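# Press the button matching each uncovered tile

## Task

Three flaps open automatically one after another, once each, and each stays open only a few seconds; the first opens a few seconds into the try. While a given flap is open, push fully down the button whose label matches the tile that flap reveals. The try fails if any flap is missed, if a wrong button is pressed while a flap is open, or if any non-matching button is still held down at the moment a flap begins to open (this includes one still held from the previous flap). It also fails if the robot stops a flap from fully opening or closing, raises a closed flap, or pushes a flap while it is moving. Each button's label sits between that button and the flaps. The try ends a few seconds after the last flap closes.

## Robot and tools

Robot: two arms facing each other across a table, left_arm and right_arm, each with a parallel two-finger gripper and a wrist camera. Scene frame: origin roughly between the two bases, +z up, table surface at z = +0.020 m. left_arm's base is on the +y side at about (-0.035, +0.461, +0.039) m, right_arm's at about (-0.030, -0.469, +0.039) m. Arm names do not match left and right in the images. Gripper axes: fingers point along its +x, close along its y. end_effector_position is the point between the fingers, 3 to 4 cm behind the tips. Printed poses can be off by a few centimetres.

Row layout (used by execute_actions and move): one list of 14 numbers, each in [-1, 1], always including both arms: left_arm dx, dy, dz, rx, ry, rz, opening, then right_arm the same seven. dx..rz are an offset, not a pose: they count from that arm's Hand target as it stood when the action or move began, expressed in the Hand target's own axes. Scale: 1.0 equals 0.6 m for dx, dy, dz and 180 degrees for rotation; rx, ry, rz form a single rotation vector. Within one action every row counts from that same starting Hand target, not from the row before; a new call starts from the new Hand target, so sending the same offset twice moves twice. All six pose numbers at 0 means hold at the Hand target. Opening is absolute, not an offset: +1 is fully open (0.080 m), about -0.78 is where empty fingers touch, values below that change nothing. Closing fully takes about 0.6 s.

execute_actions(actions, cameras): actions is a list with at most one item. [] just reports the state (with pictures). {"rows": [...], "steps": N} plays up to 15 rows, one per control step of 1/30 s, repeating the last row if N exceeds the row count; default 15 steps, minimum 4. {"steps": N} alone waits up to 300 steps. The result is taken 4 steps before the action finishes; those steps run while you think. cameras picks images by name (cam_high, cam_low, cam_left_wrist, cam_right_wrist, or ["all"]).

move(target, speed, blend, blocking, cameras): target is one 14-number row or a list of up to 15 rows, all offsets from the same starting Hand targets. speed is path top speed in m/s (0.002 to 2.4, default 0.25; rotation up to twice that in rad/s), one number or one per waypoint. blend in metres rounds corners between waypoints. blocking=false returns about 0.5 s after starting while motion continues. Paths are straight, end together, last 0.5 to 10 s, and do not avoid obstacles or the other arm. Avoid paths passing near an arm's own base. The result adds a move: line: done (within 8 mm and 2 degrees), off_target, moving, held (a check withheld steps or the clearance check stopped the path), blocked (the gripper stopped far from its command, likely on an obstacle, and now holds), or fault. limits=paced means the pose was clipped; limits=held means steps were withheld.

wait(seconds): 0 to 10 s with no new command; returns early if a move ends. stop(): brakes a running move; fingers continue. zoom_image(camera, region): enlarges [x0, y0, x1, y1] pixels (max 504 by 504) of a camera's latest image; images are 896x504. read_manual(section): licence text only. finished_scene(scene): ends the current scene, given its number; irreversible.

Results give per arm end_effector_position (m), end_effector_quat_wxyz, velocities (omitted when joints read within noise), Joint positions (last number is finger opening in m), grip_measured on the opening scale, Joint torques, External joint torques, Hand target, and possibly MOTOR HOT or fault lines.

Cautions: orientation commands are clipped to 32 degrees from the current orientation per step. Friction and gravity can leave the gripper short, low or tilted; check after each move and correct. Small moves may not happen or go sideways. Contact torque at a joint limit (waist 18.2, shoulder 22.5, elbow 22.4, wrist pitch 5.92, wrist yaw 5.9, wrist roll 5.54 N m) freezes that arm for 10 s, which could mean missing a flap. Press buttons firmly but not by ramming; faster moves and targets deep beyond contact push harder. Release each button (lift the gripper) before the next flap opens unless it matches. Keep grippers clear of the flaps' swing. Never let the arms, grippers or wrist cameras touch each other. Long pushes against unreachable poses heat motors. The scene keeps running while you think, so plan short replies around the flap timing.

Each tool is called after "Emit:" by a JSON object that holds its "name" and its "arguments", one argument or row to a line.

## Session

Emit:
{"name": "execute_actions", "arguments": {
  "actions": [],
  "cameras": ["all"]
}}

Scene clock: 0.00 s of 3960.00 s.
left_arm: end_effector_position=(-0.1572, +0.3759, +0.2053) grip_measured=+1.000 end_effector_quat_wxyz=(+0.609, +0.390, +0.451, -0.524) | right_arm: end_effector_position=(-0.2447, -0.0885, +0.1660) grip_measured=+1.000 end_effector_quat_wxyz=(+0.513, -0.066, -0.193, +0.834)
Joint positions: left_arm=[-1.246 1.033 0.983 -1.471 -0.29 -1.393 0.08] | right_arm=[0.51 2.002 0.554 1.537 0.043 -0.405 0.08]
Joint velocities: within noise
Joint torques (N m): no reading
External joint torques (N m): no reading
Heat: left arm: hottest wrist pitch 29 °C (+0.0 °C/min); right arm: hottest wrist pitch 26 °C (+0.0 °C/min).
Hand target: left_arm -0.1573, +0.3758, +0.2058; +0.608, +0.389, +0.451, -0.525 | right_arm -0.2448, -0.0884, +0.1671; +0.513, -0.064, -0.194, +0.833

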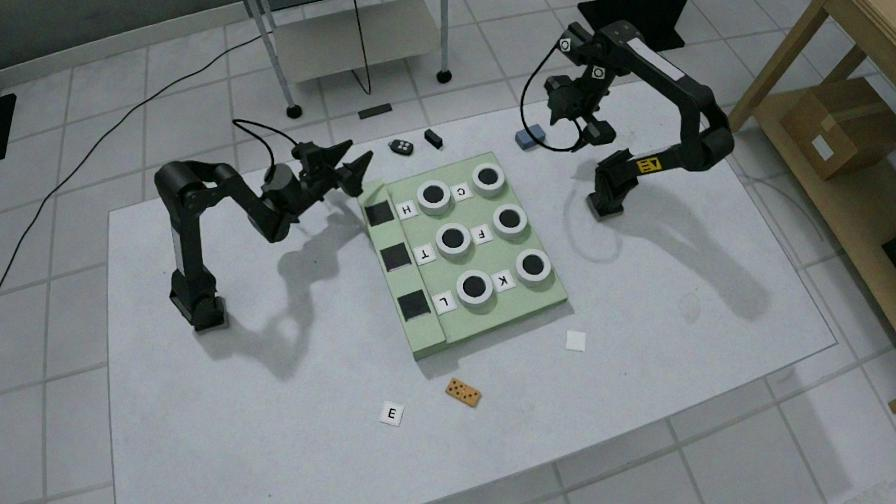

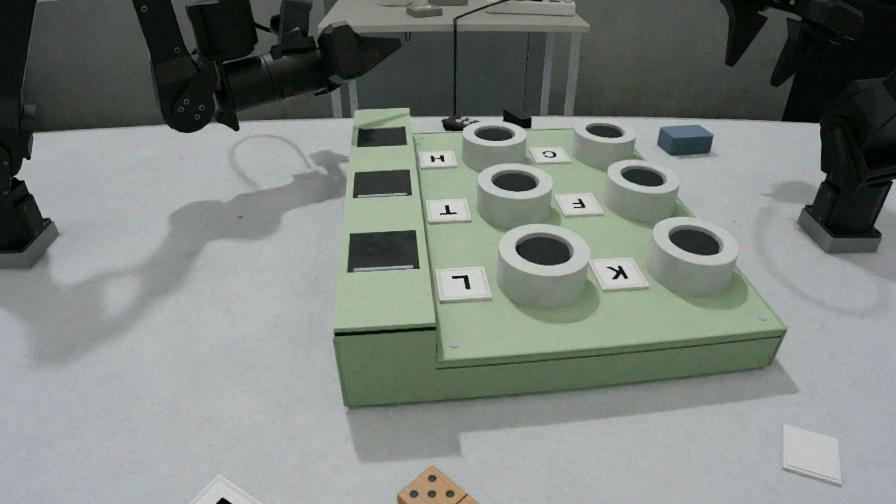

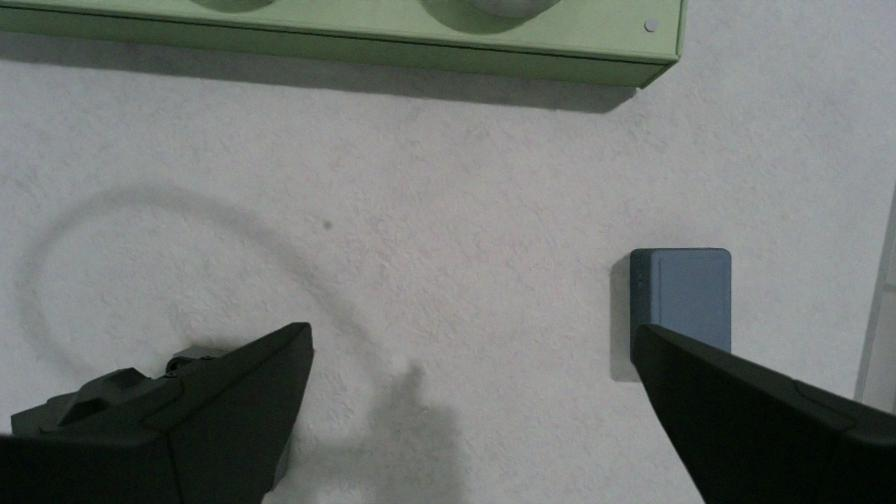

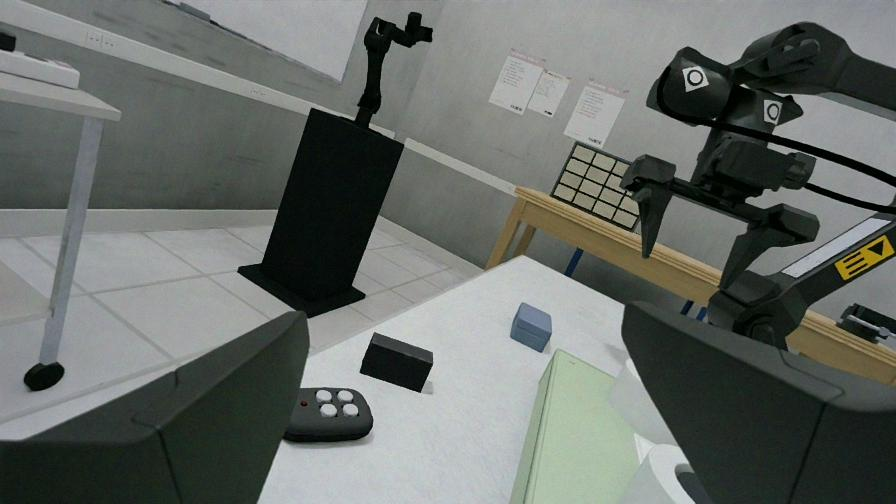

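Emit:
{"name": "move", "arguments": {
  "target": [0.0895,0.1453,0.3757,0.0464,0.0937,-0.0067,-0.8,-0.133,0,0,0,0,0,1],
  "speed": 0.35
}}

Emit:
{"name": "zoom_image", "arguments": {
  "camera": "cam_low",
  "region": [320, 80, 800, 410]
}}

Scene clock: 1.97 s of 3960.00 s.
left_arm: end_effector_position=(-0.0370, +0.1618, +0.2200) grip_measured=-0.760 end_effector_quat_wxyz=(+0.503, +0.499, +0.500, -0.499) | right_arm: end_effector_position=(-0.2082, -0.1570, +0.1574) grip_measured=+1.000 end_effector_quat_wxyz=(+0.506, -0.101, -0.174, +0.839)
Joint positions: left_arm=[-0.002 1.681 1.573 -1.46 -0.003 -0.014 0.001] | right_arm=[0.524 1.793 0.236 1.564 0.055 -0.405 0.08]
Joint velocities: within noise
Joint torques (N m): left_arm=[0.32 -5.85 5.68 0.54 0.1 0.22] | right_arm=[0.38 -5.9 1.85 2.01 0.14 0.15]
External joint torques (N m): left_arm=[0.28 0.54 0.15 0.22 0.11 0.22] | right_arm=[0.37 -1.08 -1.28 0.33 0.14 0.13]
Heat: left arm: hottest wrist pitch 29 °C (+0.0 °C/min); right arm: hottest wrist pitch 26 °C (+0.0 °C/min).
Hand target: left_arm -0.0369, +0.1599, +0.2200; +0.500, +0.500, +0.500, -0.500 | right_arm -0.2078, -0.1587, +0.1597; +0.513, -0.064, -0.194, +0.834
Off the commanded pose: left_arm 0.002 m, 0 deg | right_arm 0.003 m, 5 deg.
joint sent to its limit (right arm) — joint 4 (wrist pitch), upper limit.
Kept back: nothing.
move: off_target (right_arm)

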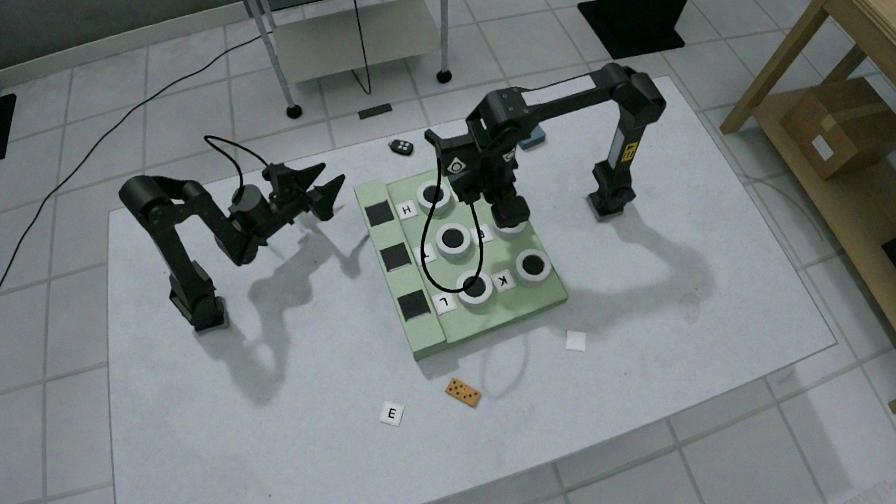

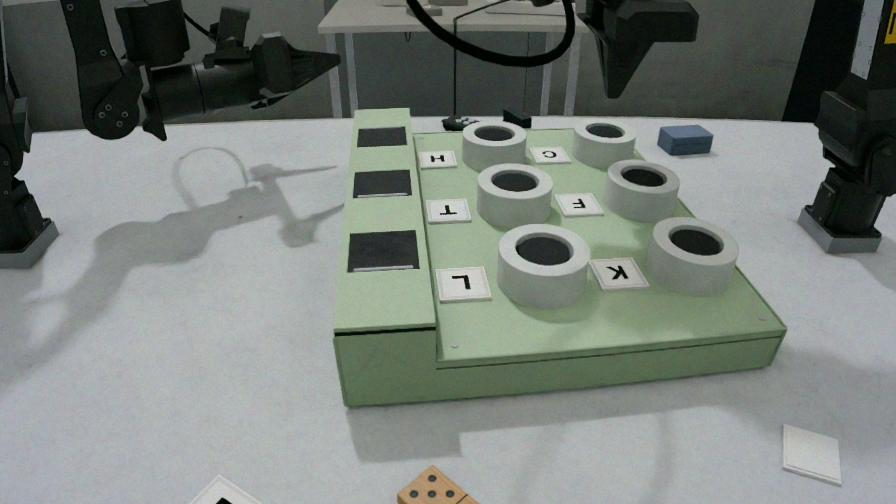

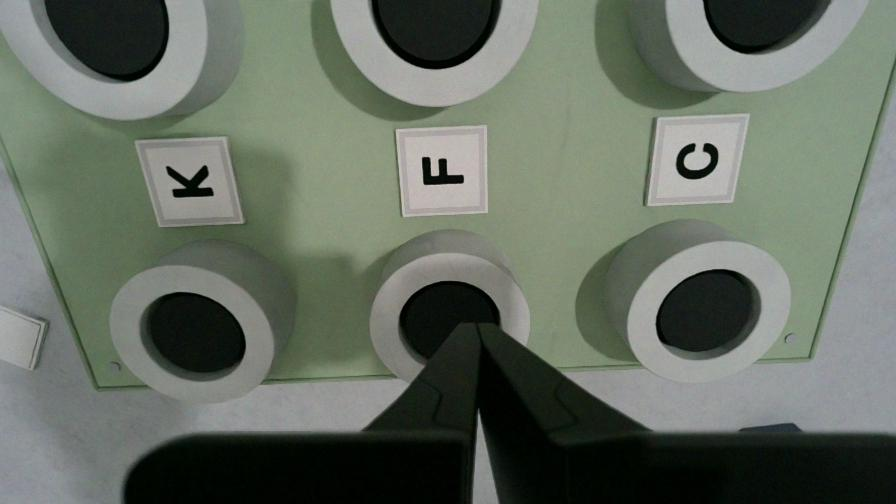

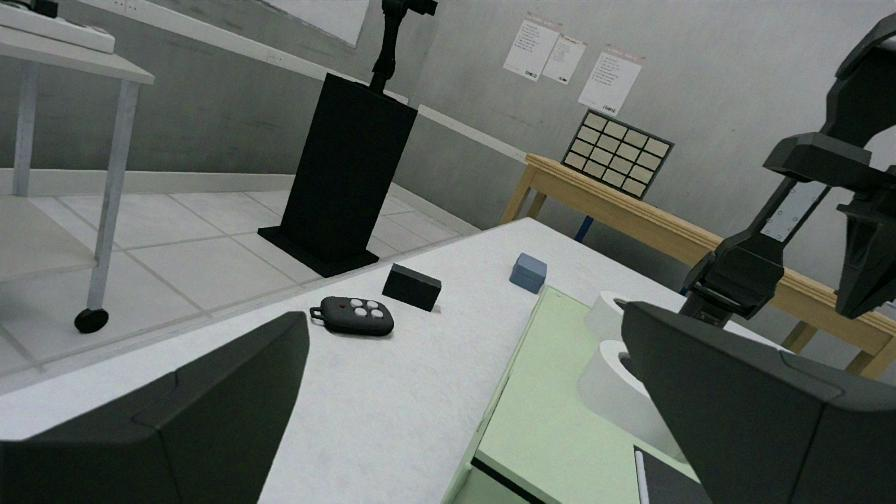

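Scaled by 1.050.

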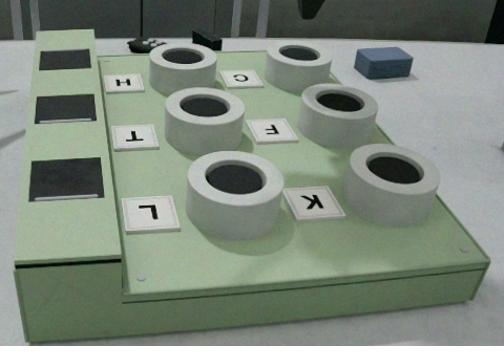

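Emit:
{"name": "move", "arguments": {
  "target": [0.06,0.015,0.042,0,0,0,-0.8,0,0,0,0,0,0,1],
  "speed": 0.3
}}

Emit:
{"name": "zoom_image", "arguments": {
  "camera": "cam_low",
  "region": [320, 80, 800, 410]
}}

Scene clock: 3.17 s of 3960.00 s.
left_arm: end_effector_position=(-0.0286, +0.1349, +0.1872) grip_measured=-0.760 end_effector_quat_wxyz=(+0.504, +0.498, +0.498, -0.500) | right_arm: end_effector_position=(-0.2082, -0.1571, +0.1574) grip_measured=+1.000 end_effector_quat_wxyz=(+0.506, -0.101, -0.174, +0.839)
Joint positions: left_arm=[0.025 1.772 1.548 -1.339 -0.003 0.014 0.001] | right_arm=[0.524 1.793 0.236 1.564 0.055 -0.405 0.08]
Joint velocities: within noise
Joint torques (N m): left_arm=[0.39 -6.71 4.41 0.97 0.1 0.22] | right_arm=[0.38 -5.84 1.91 2 0.14 0.15]
External joint torques (N m): left_arm=[0.42 0.41 -1.23 0.61 0.1 0.22] | right_arm=[0.37 -1.02 -1.19 0.31 0.15 0.12]
Heat: left arm: hottest wrist pitch 29 °C (+0.0 °C/min); right arm: hottest wrist pitch 27 °C (+0.0 °C/min).
Hand target: left_arm -0.0279, +0.1346, +0.1841; +0.501, +0.500, +0.500, -0.500 | right_arm -0.2077, -0.1587, +0.1597; +0.513, -0.064, -0.194, +0.834
Off the commanded pose: left_arm 0.003 m, 0 deg | right_arm 0.003 m, 5 deg.
joint sent to its limit (right arm) — joint 4 (wrist pitch), upper limit.
Kept back: nothing.
move: off_target (right_arm)

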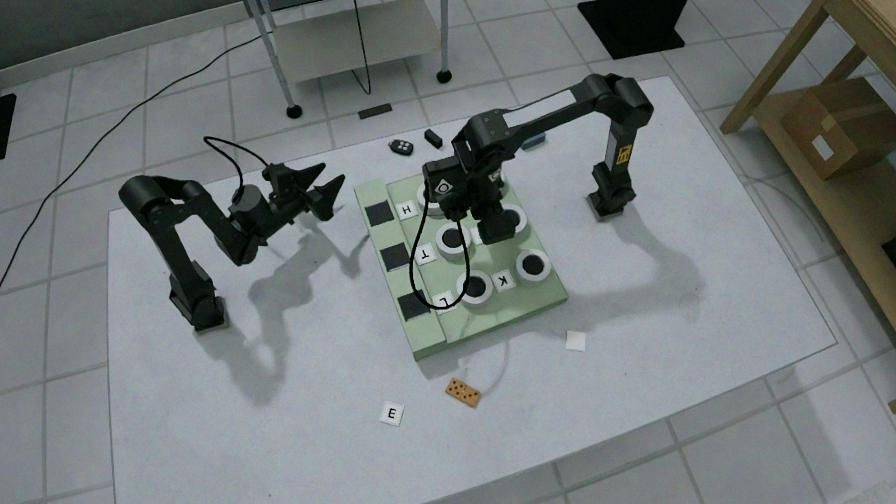

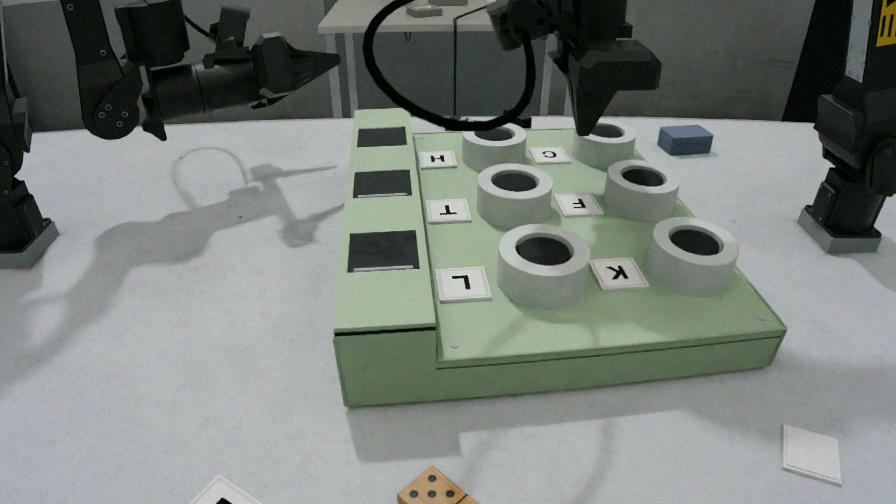

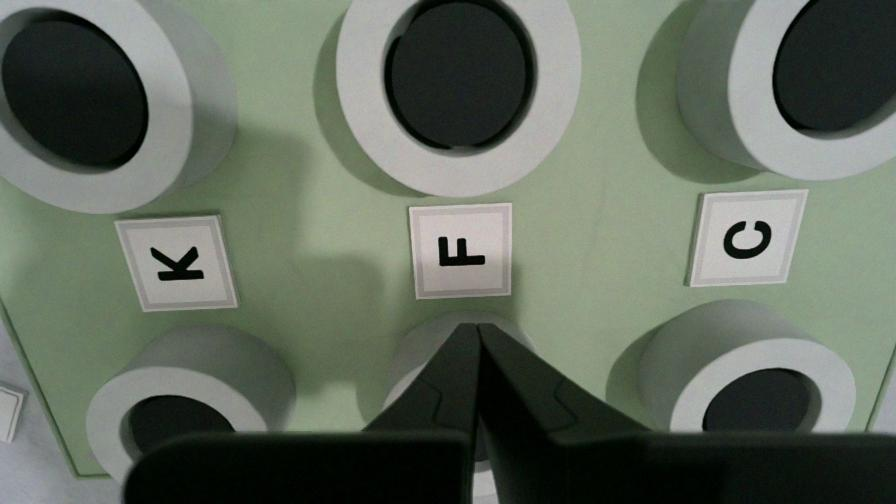

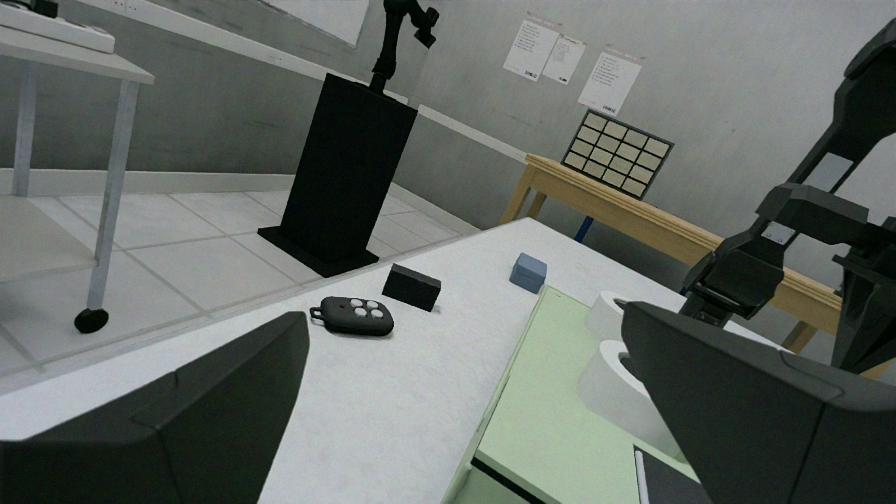

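Scaled by 1.050.

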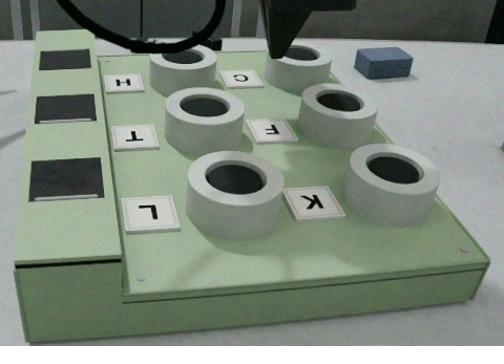

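Emit:
{"name": "wait", "arguments": {
  "seconds": 0.8,
  "cameras": ["cam_high","cam_low"]
}}

Emit:
{"name": "zoom_image", "arguments": {
  "camera": "cam_high",
  "region": [340, 170, 460, 370]
}}

Emit:
{"name": "zoom_image", "arguments": {
  "camera": "cam_low",
  "region": [320, 80, 560, 300]
}}

Scene clock: 4.30 s of 3960.00 s.
left_arm: end_effector_position=(-0.0286, +0.1348, +0.1872) grip_measured=-0.760 end_effector_quat_wxyz=(+0.504, +0.498, +0.498, -0.501) | right_arm: end_effector_position=(-0.2082, -0.1571, +0.1574) grip_measured=+1.000 end_effector_quat_wxyz=(+0.506, -0.101, -0.174, +0.839)
Joint positions: left_arm=[0.025 1.772 1.548 -1.339 -0.003 0.015 0.001] | right_arm=[0.524 1.793 0.236 1.564 0.055 -0.405 0.08]
Joint velocities: within noise
Joint torques (N m): left_arm=[0.48 -6.68 4.37 0.96 0.1 0.2] | right_arm=[0.34 -5.85 1.92 1.99 0.16 0.14]
External joint torques (N m): left_arm=[0.48 0.46 -1.32 0.59 0.1 0.2] | right_arm=[0.32 -1.05 -1.2 0.31 0.16 0.12]
Heat: left arm: hottest wrist pitch 29 °C (+0.0 °C/min); right arm: hottest wrist pitch 27 °C (+0.0 °C/min).
Hand target: left_arm -0.0279, +0.1346, +0.1841; +0.501, +0.500, +0.500, -0.500 | right_arm -0.2078, -0.1587, +0.1597; +0.513, -0.064, -0.194, +0.834
Off the commanded pose: left_arm 0.003 m, 0 deg | right_arm 0.003 m, 5 deg.
Steps of this call (1-34: nothing new was sent). Readings (end_effector_position of left_arm | right_arm):
1: (-0.0286, +0.1349, +0.1872) | (-0.2082, -0.1571, +0.1574)
2: (-0.0286, +0.1349, +0.1872) | (-0.2082, -0.1571, +0.1574)
4: (-0.0286, +0.1348, +0.1872) | (-0.2082, -0.1571, +0.1574)
8: (-0.0286, +0.1348, +0.1872) | (-0.2082, -0.1571, +0.1574)
34: the state above
Images, in order (width x height): cam_high 896x504, cam_low 896x504.

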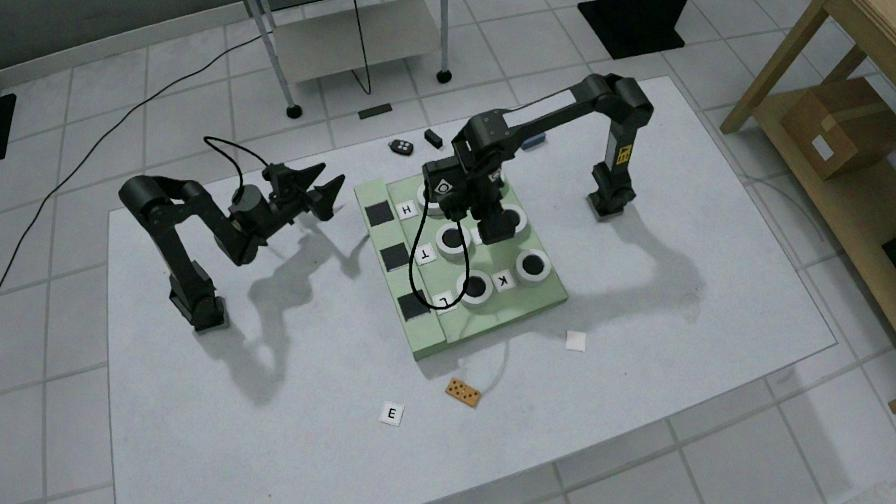

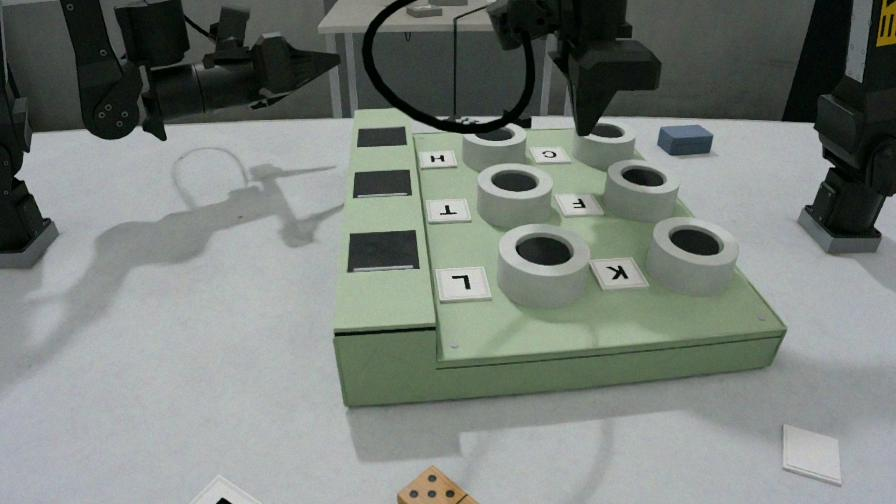

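Scaled by 2.520.

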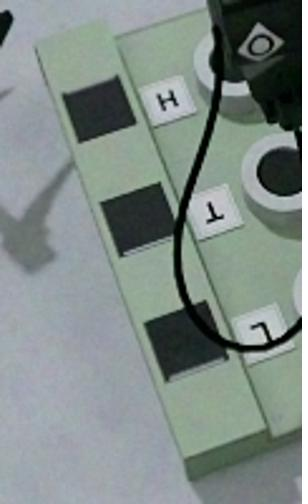

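Scaled by 2.100.

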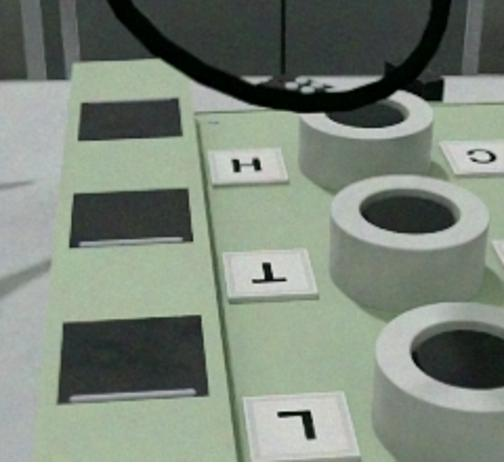

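Emit:
{"name": "wait", "arguments": {
  "seconds": 0.5,
  "cameras": ["cam_high","cam_low"]
}}

Emit:
{"name": "zoom_image", "arguments": {
  "camera": "cam_high",
  "region": [340, 170, 460, 370]
}}

Emit:
{"name": "zoom_image", "arguments": {
  "camera": "cam_low",
  "region": [320, 80, 560, 300]
}}

Scene clock: 4.97 s of 3960.00 s.
left_arm: end_effector_position=(-0.0286, +0.1348, +0.1872) grip_measured=-0.760 end_effector_quat_wxyz=(+0.504, +0.498, +0.498, -0.501) | right_arm: end_effector_position=(-0.2082, -0.1571, +0.1574) grip_measured=+1.000 end_effector_quat_wxyz=(+0.506, -0.101, -0.174, +0.839)
Joint positions: left_arm=[0.025 1.772 1.548 -1.339 -0.003 0.015 0.001] | right_arm=[0.524 1.793 0.236 1.564 0.055 -0.405 0.08]
Joint velocities: within noise
Joint torques (N m): left_arm=[0.42 -6.65 4.41 0.98 0.08 0.21] | right_arm=[0.31 -5.85 1.91 2.01 0.15 0.16]
External joint torques (N m): left_arm=[0.39 0.45 -1.2 0.63 0.08 0.21] | right_arm=[0.32 -1.04 -1.2 0.33 0.14 0.14]
Heat: left arm: hottest wrist pitch 29 °C (+0.0 °C/min); right arm: hottest wrist pitch 27 °C (+0.0 °C/min).
Hand target: left_arm -0.0279, +0.1346, +0.1841; +0.501, +0.500, +0.500, -0.500 | right_arm -0.2078, -0.1587, +0.1597; +0.513, -0.064, -0.194, +0.834
Off the commanded pose: left_arm 0.003 m, 0 deg | right_arm 0.003 m, 5 deg.
Steps of this call (1-20: nothing new was sent). Readings (end_effector_position of left_arm | right_arm):
1: (-0.0286, +0.1348, +0.1872) | (-0.2082, -0.1571, +0.1574)
2: (-0.0286, +0.1348, +0.1872) | (-0.2082, -0.1571, +0.1574)
4: (-0.0286, +0.1348, +0.1872) | (-0.2082, -0.1571, +0.1574)
8: (-0.0286, +0.1348, +0.1872) | (-0.2082, -0.1571, +0.1574)
20: the state above
Images, in order (width x height): cam_high 896x504, cam_low 896x504.

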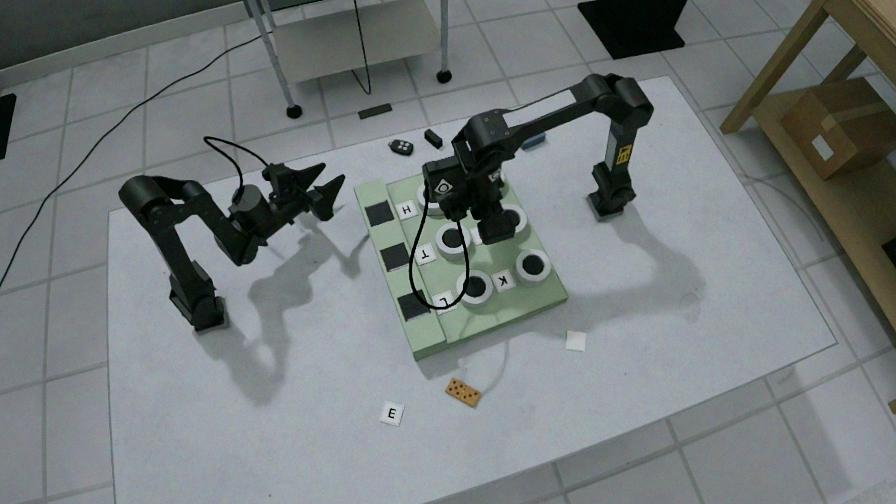

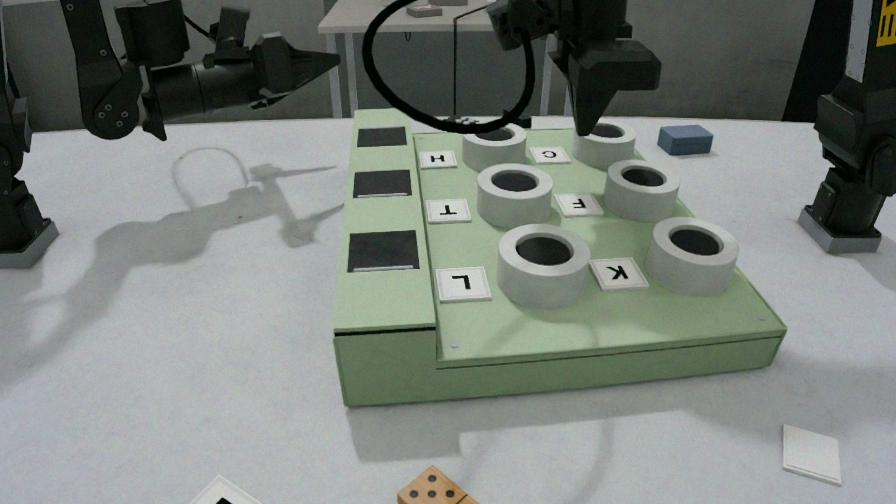

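Scaled by 2.520.

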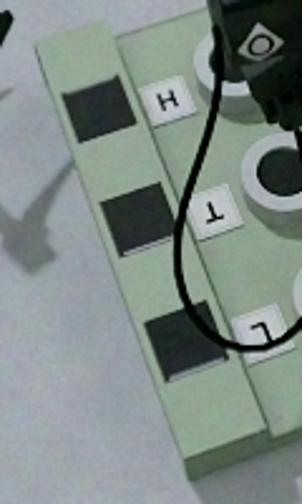

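Scaled by 2.100.

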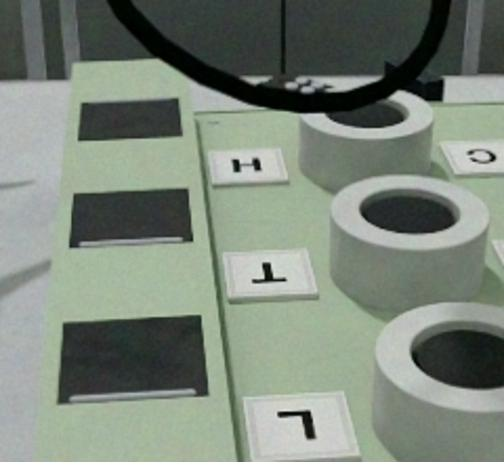

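Emit:
{"name": "wait", "arguments": {
  "seconds": 0.5,
  "cameras": ["cam_high","cam_low"]
}}

Emit:
{"name": "zoom_image", "arguments": {
  "camera": "cam_high",
  "region": [340, 170, 460, 370]
}}

Emit:
{"name": "zoom_image", "arguments": {
  "camera": "cam_low",
  "region": [320, 80, 560, 300]
}}

Scene clock: 5.60 s of 3960.00 s.
left_arm: end_effector_position=(-0.0286, +0.1348, +0.1872) grip_measured=-0.760 end_effector_quat_wxyz=(+0.504, +0.498, +0.498, -0.501) | right_arm: end_effector_position=(-0.2082, -0.1571, +0.1574) grip_measured=+1.000 end_effector_quat_wxyz=(+0.506, -0.101, -0.174, +0.839)
Joint positions: left_arm=[0.025 1.772 1.548 -1.339 -0.003 0.015 0.001] | right_arm=[0.524 1.793 0.236 1.564 0.055 -0.405 0.08]
Joint velocities: within noise
Joint torques (N m): left_arm=[0.47 -6.64 4.41 0.97 0.08 0.2] | right_arm=[0.32 -5.82 1.86 1.99 0.15 0.15]
External joint torques (N m): left_arm=[0.47 0.41 -1.17 0.62 0.08 0.2] | right_arm=[0.31 -0.99 -1.26 0.3 0.15 0.13]
Heat: left arm: hottest wrist pitch 29 °C (+0.0 °C/min); right arm: hottest wrist pitch 28 °C (+21.4 °C/min).
Hand target: left_arm -0.0279, +0.1346, +0.1841; +0.501, +0.500, +0.500, -0.500 | right_arm -0.2078, -0.1587, +0.1597; +0.513, -0.064, -0.194, +0.834
Off the commanded pose: left_arm 0.003 m, 0 deg | right_arm 0.003 m, 5 deg.
Steps of this call (1-19: nothing new was sent). Readings (end_effector_position of left_arm | right_arm):
1: (-0.0286, +0.1348, +0.1872) | (-0.2082, -0.1571, +0.1574)
2: (-0.0286, +0.1348, +0.1872) | (-0.2082, -0.1571, +0.1574)
4: (-0.0286, +0.1348, +0.1872) | (-0.2082, -0.1571, +0.1574)
8: (-0.0286, +0.1348, +0.1872) | (-0.2082, -0.1571, +0.1574)
19: the state above
Images, in order (width x height): cam_high 896x504, cam_low 896x504.

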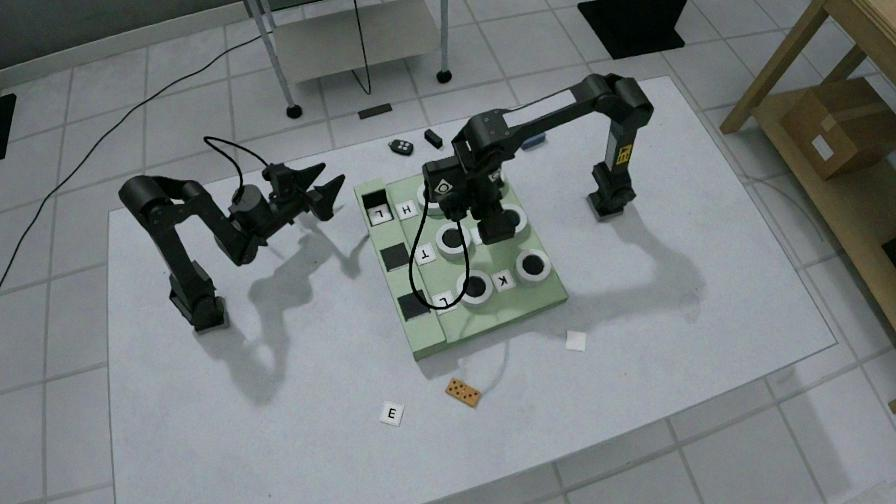

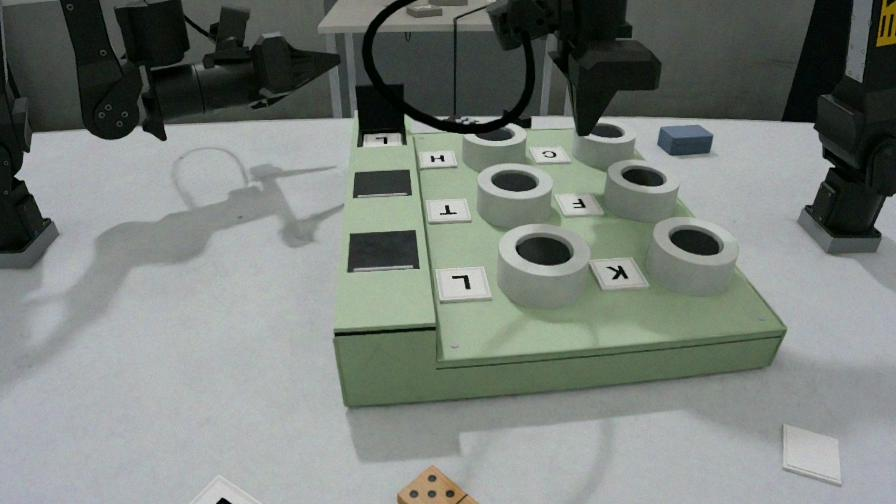

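Scaled by 2.520.

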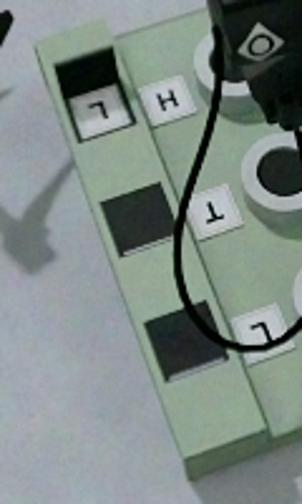

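Scaled by 2.100.

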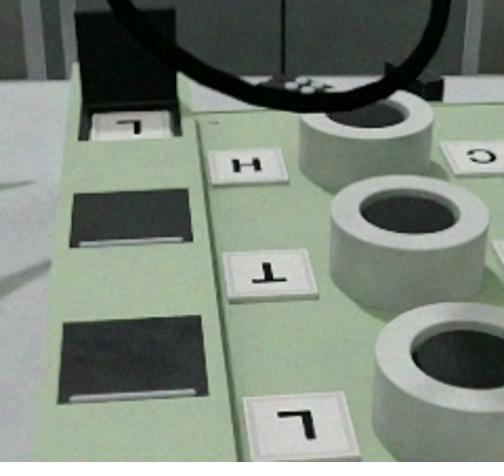

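Emit:
{"name": "move", "arguments": {
  "target": [
    [0,0.213,0.104,0,0,0,-0.8,0,0,0,0,0,0,1],
    [0.155,0.213,0.104,0,0,0,-0.8,0,0,0,0,0,0,1]
  ],
  "speed": [0.35,0.15]
}}

Emit:
{"name": "zoom_image", "arguments": {
  "camera": "cam_low",
  "region": [320, 80, 740, 380]
}}

Scene clock: 7.37 s of 3960.00 s.
left_arm: end_effector_position=(+0.1012, +0.0712, +0.1359) grip_measured=-0.760 end_effector_quat_wxyz=(+0.529, +0.484, +0.474, -0.511) end_effector_velocity=(+0.002, -0.004, +0.111) end_effector_angular_velocity=(-0.263, -0.099, +0.005) | right_arm: end_effector_position=(-0.2082, -0.1571, +0.1574) grip_measured=+1.000 end_effector_quat_wxyz=(+0.506, -0.101, -0.174, +0.839)
Joint positions: left_arm=[0.343 2.056 1.725 -1.153 0 0.327 0.001] | right_arm=[0.524 1.793 0.236 1.564 0.055 -0.405 0.08]
Joint velocities: left_arm=[-0.002 -0.271 0.017 -0.007 -0.007 -0.007 0] | right_arm=[within noise]
Joint torques (N m): left_arm=[0.01 -5.64 4.05 2.46 0.02 0.12] | right_arm=[0.1 -4.92 2.38 1.92 0.08 0.09]
External joint torques (N m): left_arm=[-0.04 8.82 -4.47 2.33 0.01 0.16] | right_arm=[0.19 -0.42 -0.89 0.28 0.11 0.09]
Heat: left arm: hottest wrist pitch 29 °C (+0.0 °C/min); right arm: hottest wrist pitch 28 °C (+16.3 °C/min).
Hand target: left_arm +0.1011, +0.0717, +0.1321; +0.526, +0.486, +0.477, -0.509 (not the last commanded pose) | right_arm -0.2082, -0.1571, +0.1574; +0.506, -0.101, -0.174, +0.839 (not the last commanded pose)
Off the commanded pose: left_arm 0.045 m, 5 deg | right_arm 0.003 m, 5 deg.
blocked (left_arm)
Kept back: nothing.
move: off_target (left_arm, right_arm)

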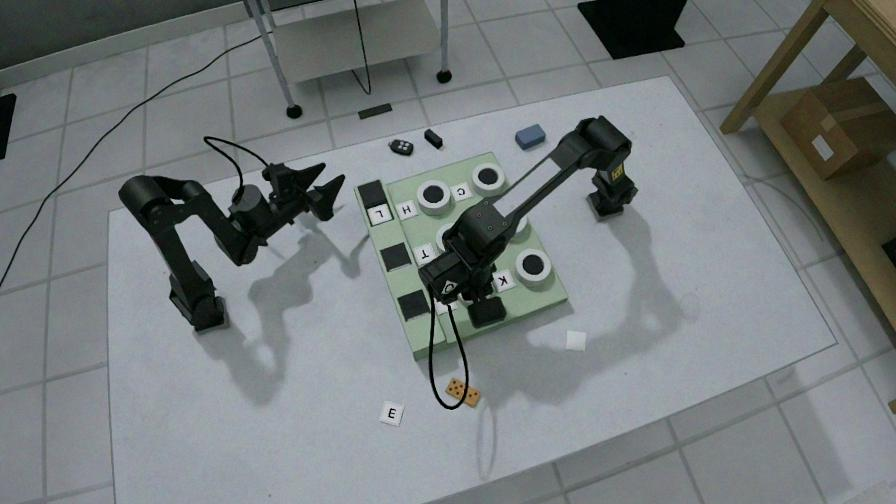

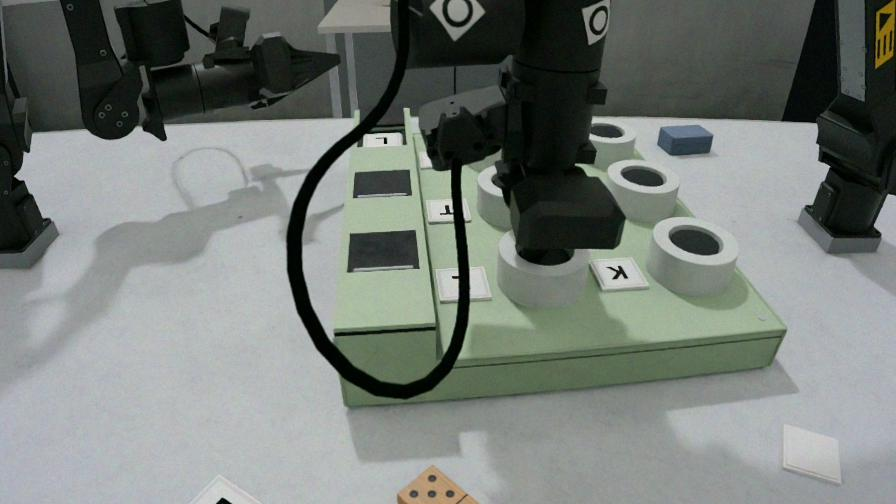

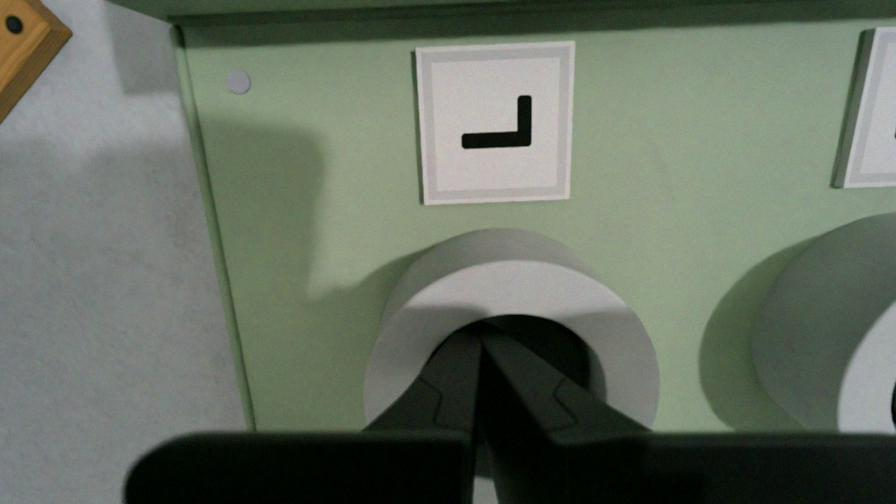

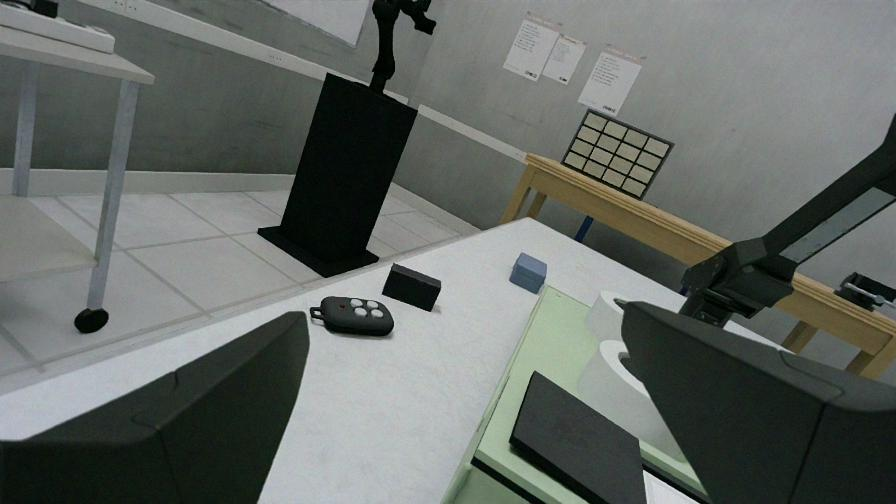

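Scaled by 1.200.

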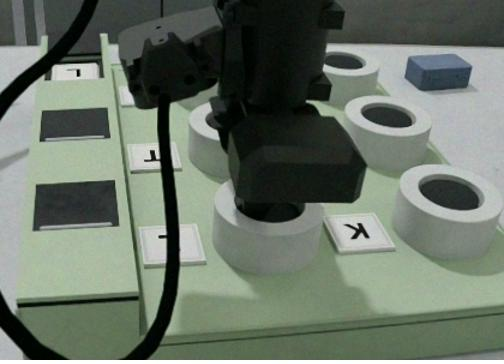

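Emit:
{"name": "move", "arguments": {
  "target": [0.05,0,0.0,0,0,0,-0.8,0,0,0,0,0,0,1],
  "speed": 0.2,
  "cameras": ["cam_high","cam_low","cam_left_wrist"]
}}

Scene clock: 8.40 s of 3960.00 s.
left_arm: end_effector_position=(+0.1003, +0.0715, +0.1336) grip_measured=-0.760 end_effector_quat_wxyz=(+0.540, +0.478, +0.462, -0.517) | right_arm: end_effector_position=(-0.2082, -0.1571, +0.1574) grip_measured=+1.000 end_effector_quat_wxyz=(+0.506, -0.101, -0.174, +0.839)
Joint positions: left_arm=[0.341 2.023 1.664 -1.088 0.002 0.327 0.001] | right_arm=[0.524 1.793 0.236 1.564 0.055 -0.405 0.08]
Joint velocities: within noise
Joint torques (N m): left_arm=[0.12 -2.56 2.36 3.68 -0.06 0.01] | right_arm=[0.04 -4.76 2.46 1.75 0 0.04]
External joint torques (N m): left_arm=[0.1 6.41 -3.39 3.14 -0.07 0.02] | right_arm=[0.03 0.08 -0.69 0.05 0 0.01]
Heat: left arm: hottest wrist pitch 30 °C (+7.1 °C/min); right arm: hottest wrist pitch 28 °C (+14.3 °C/min).
Hand target: left_arm +0.1017, +0.0695, +0.1021; +0.526, +0.486, +0.477, -0.509 | right_arm -0.2082, -0.1571, +0.1574; +0.506, -0.101, -0.174, +0.839
Off the commanded pose: left_arm 0.032 m, 3 deg | right_arm 0.000 m, 0 deg.
Kept back: nothing.
move: off_target (left_arm)
Images, in order (width x height): cam_high 896x504, cam_low 896x504, cam_left_wrist 896x504.

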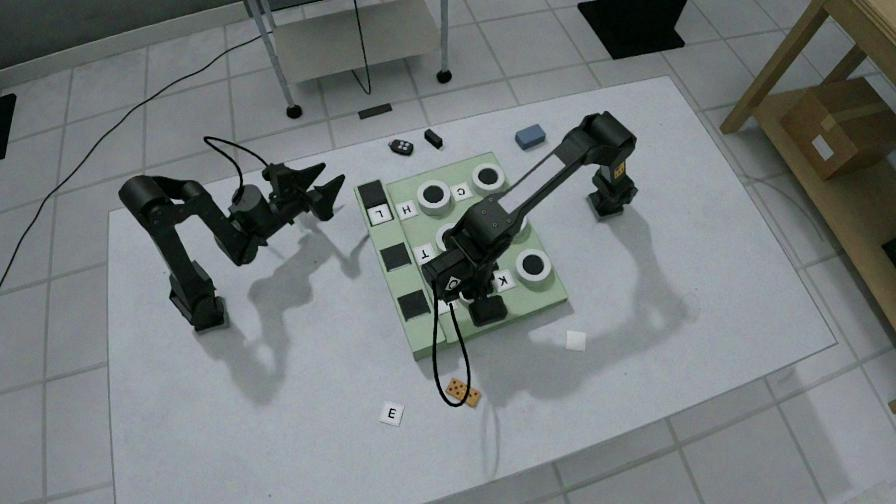

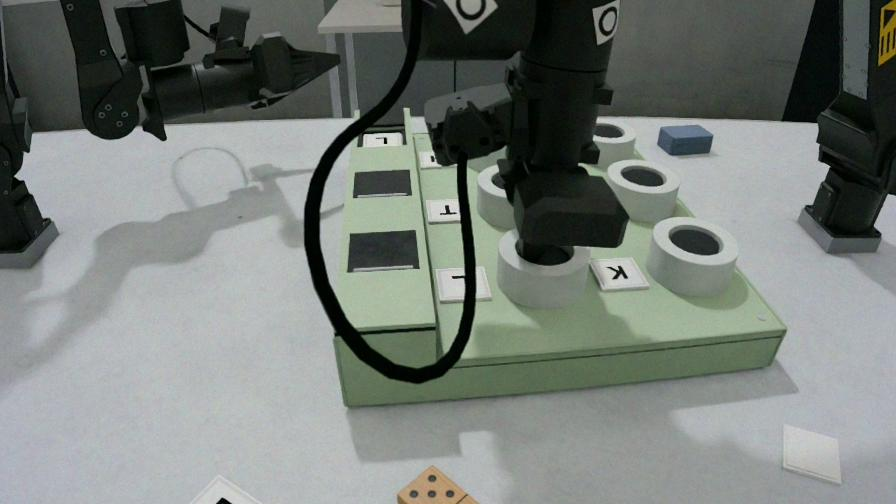

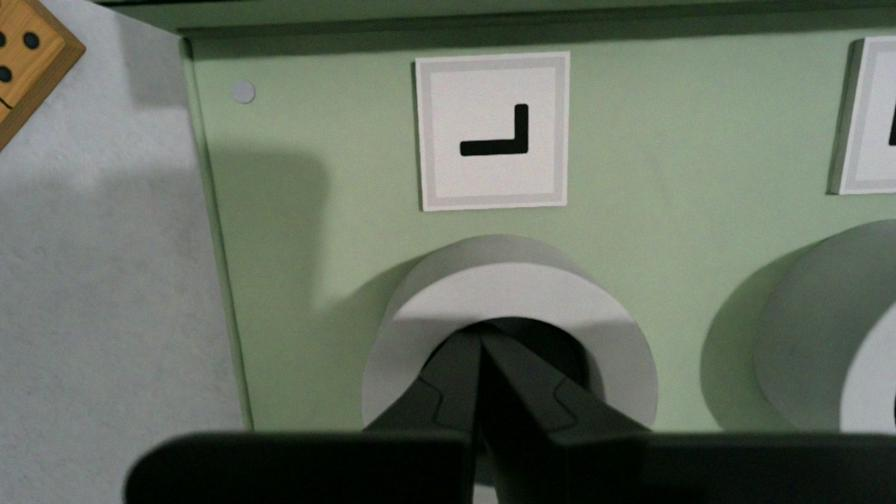

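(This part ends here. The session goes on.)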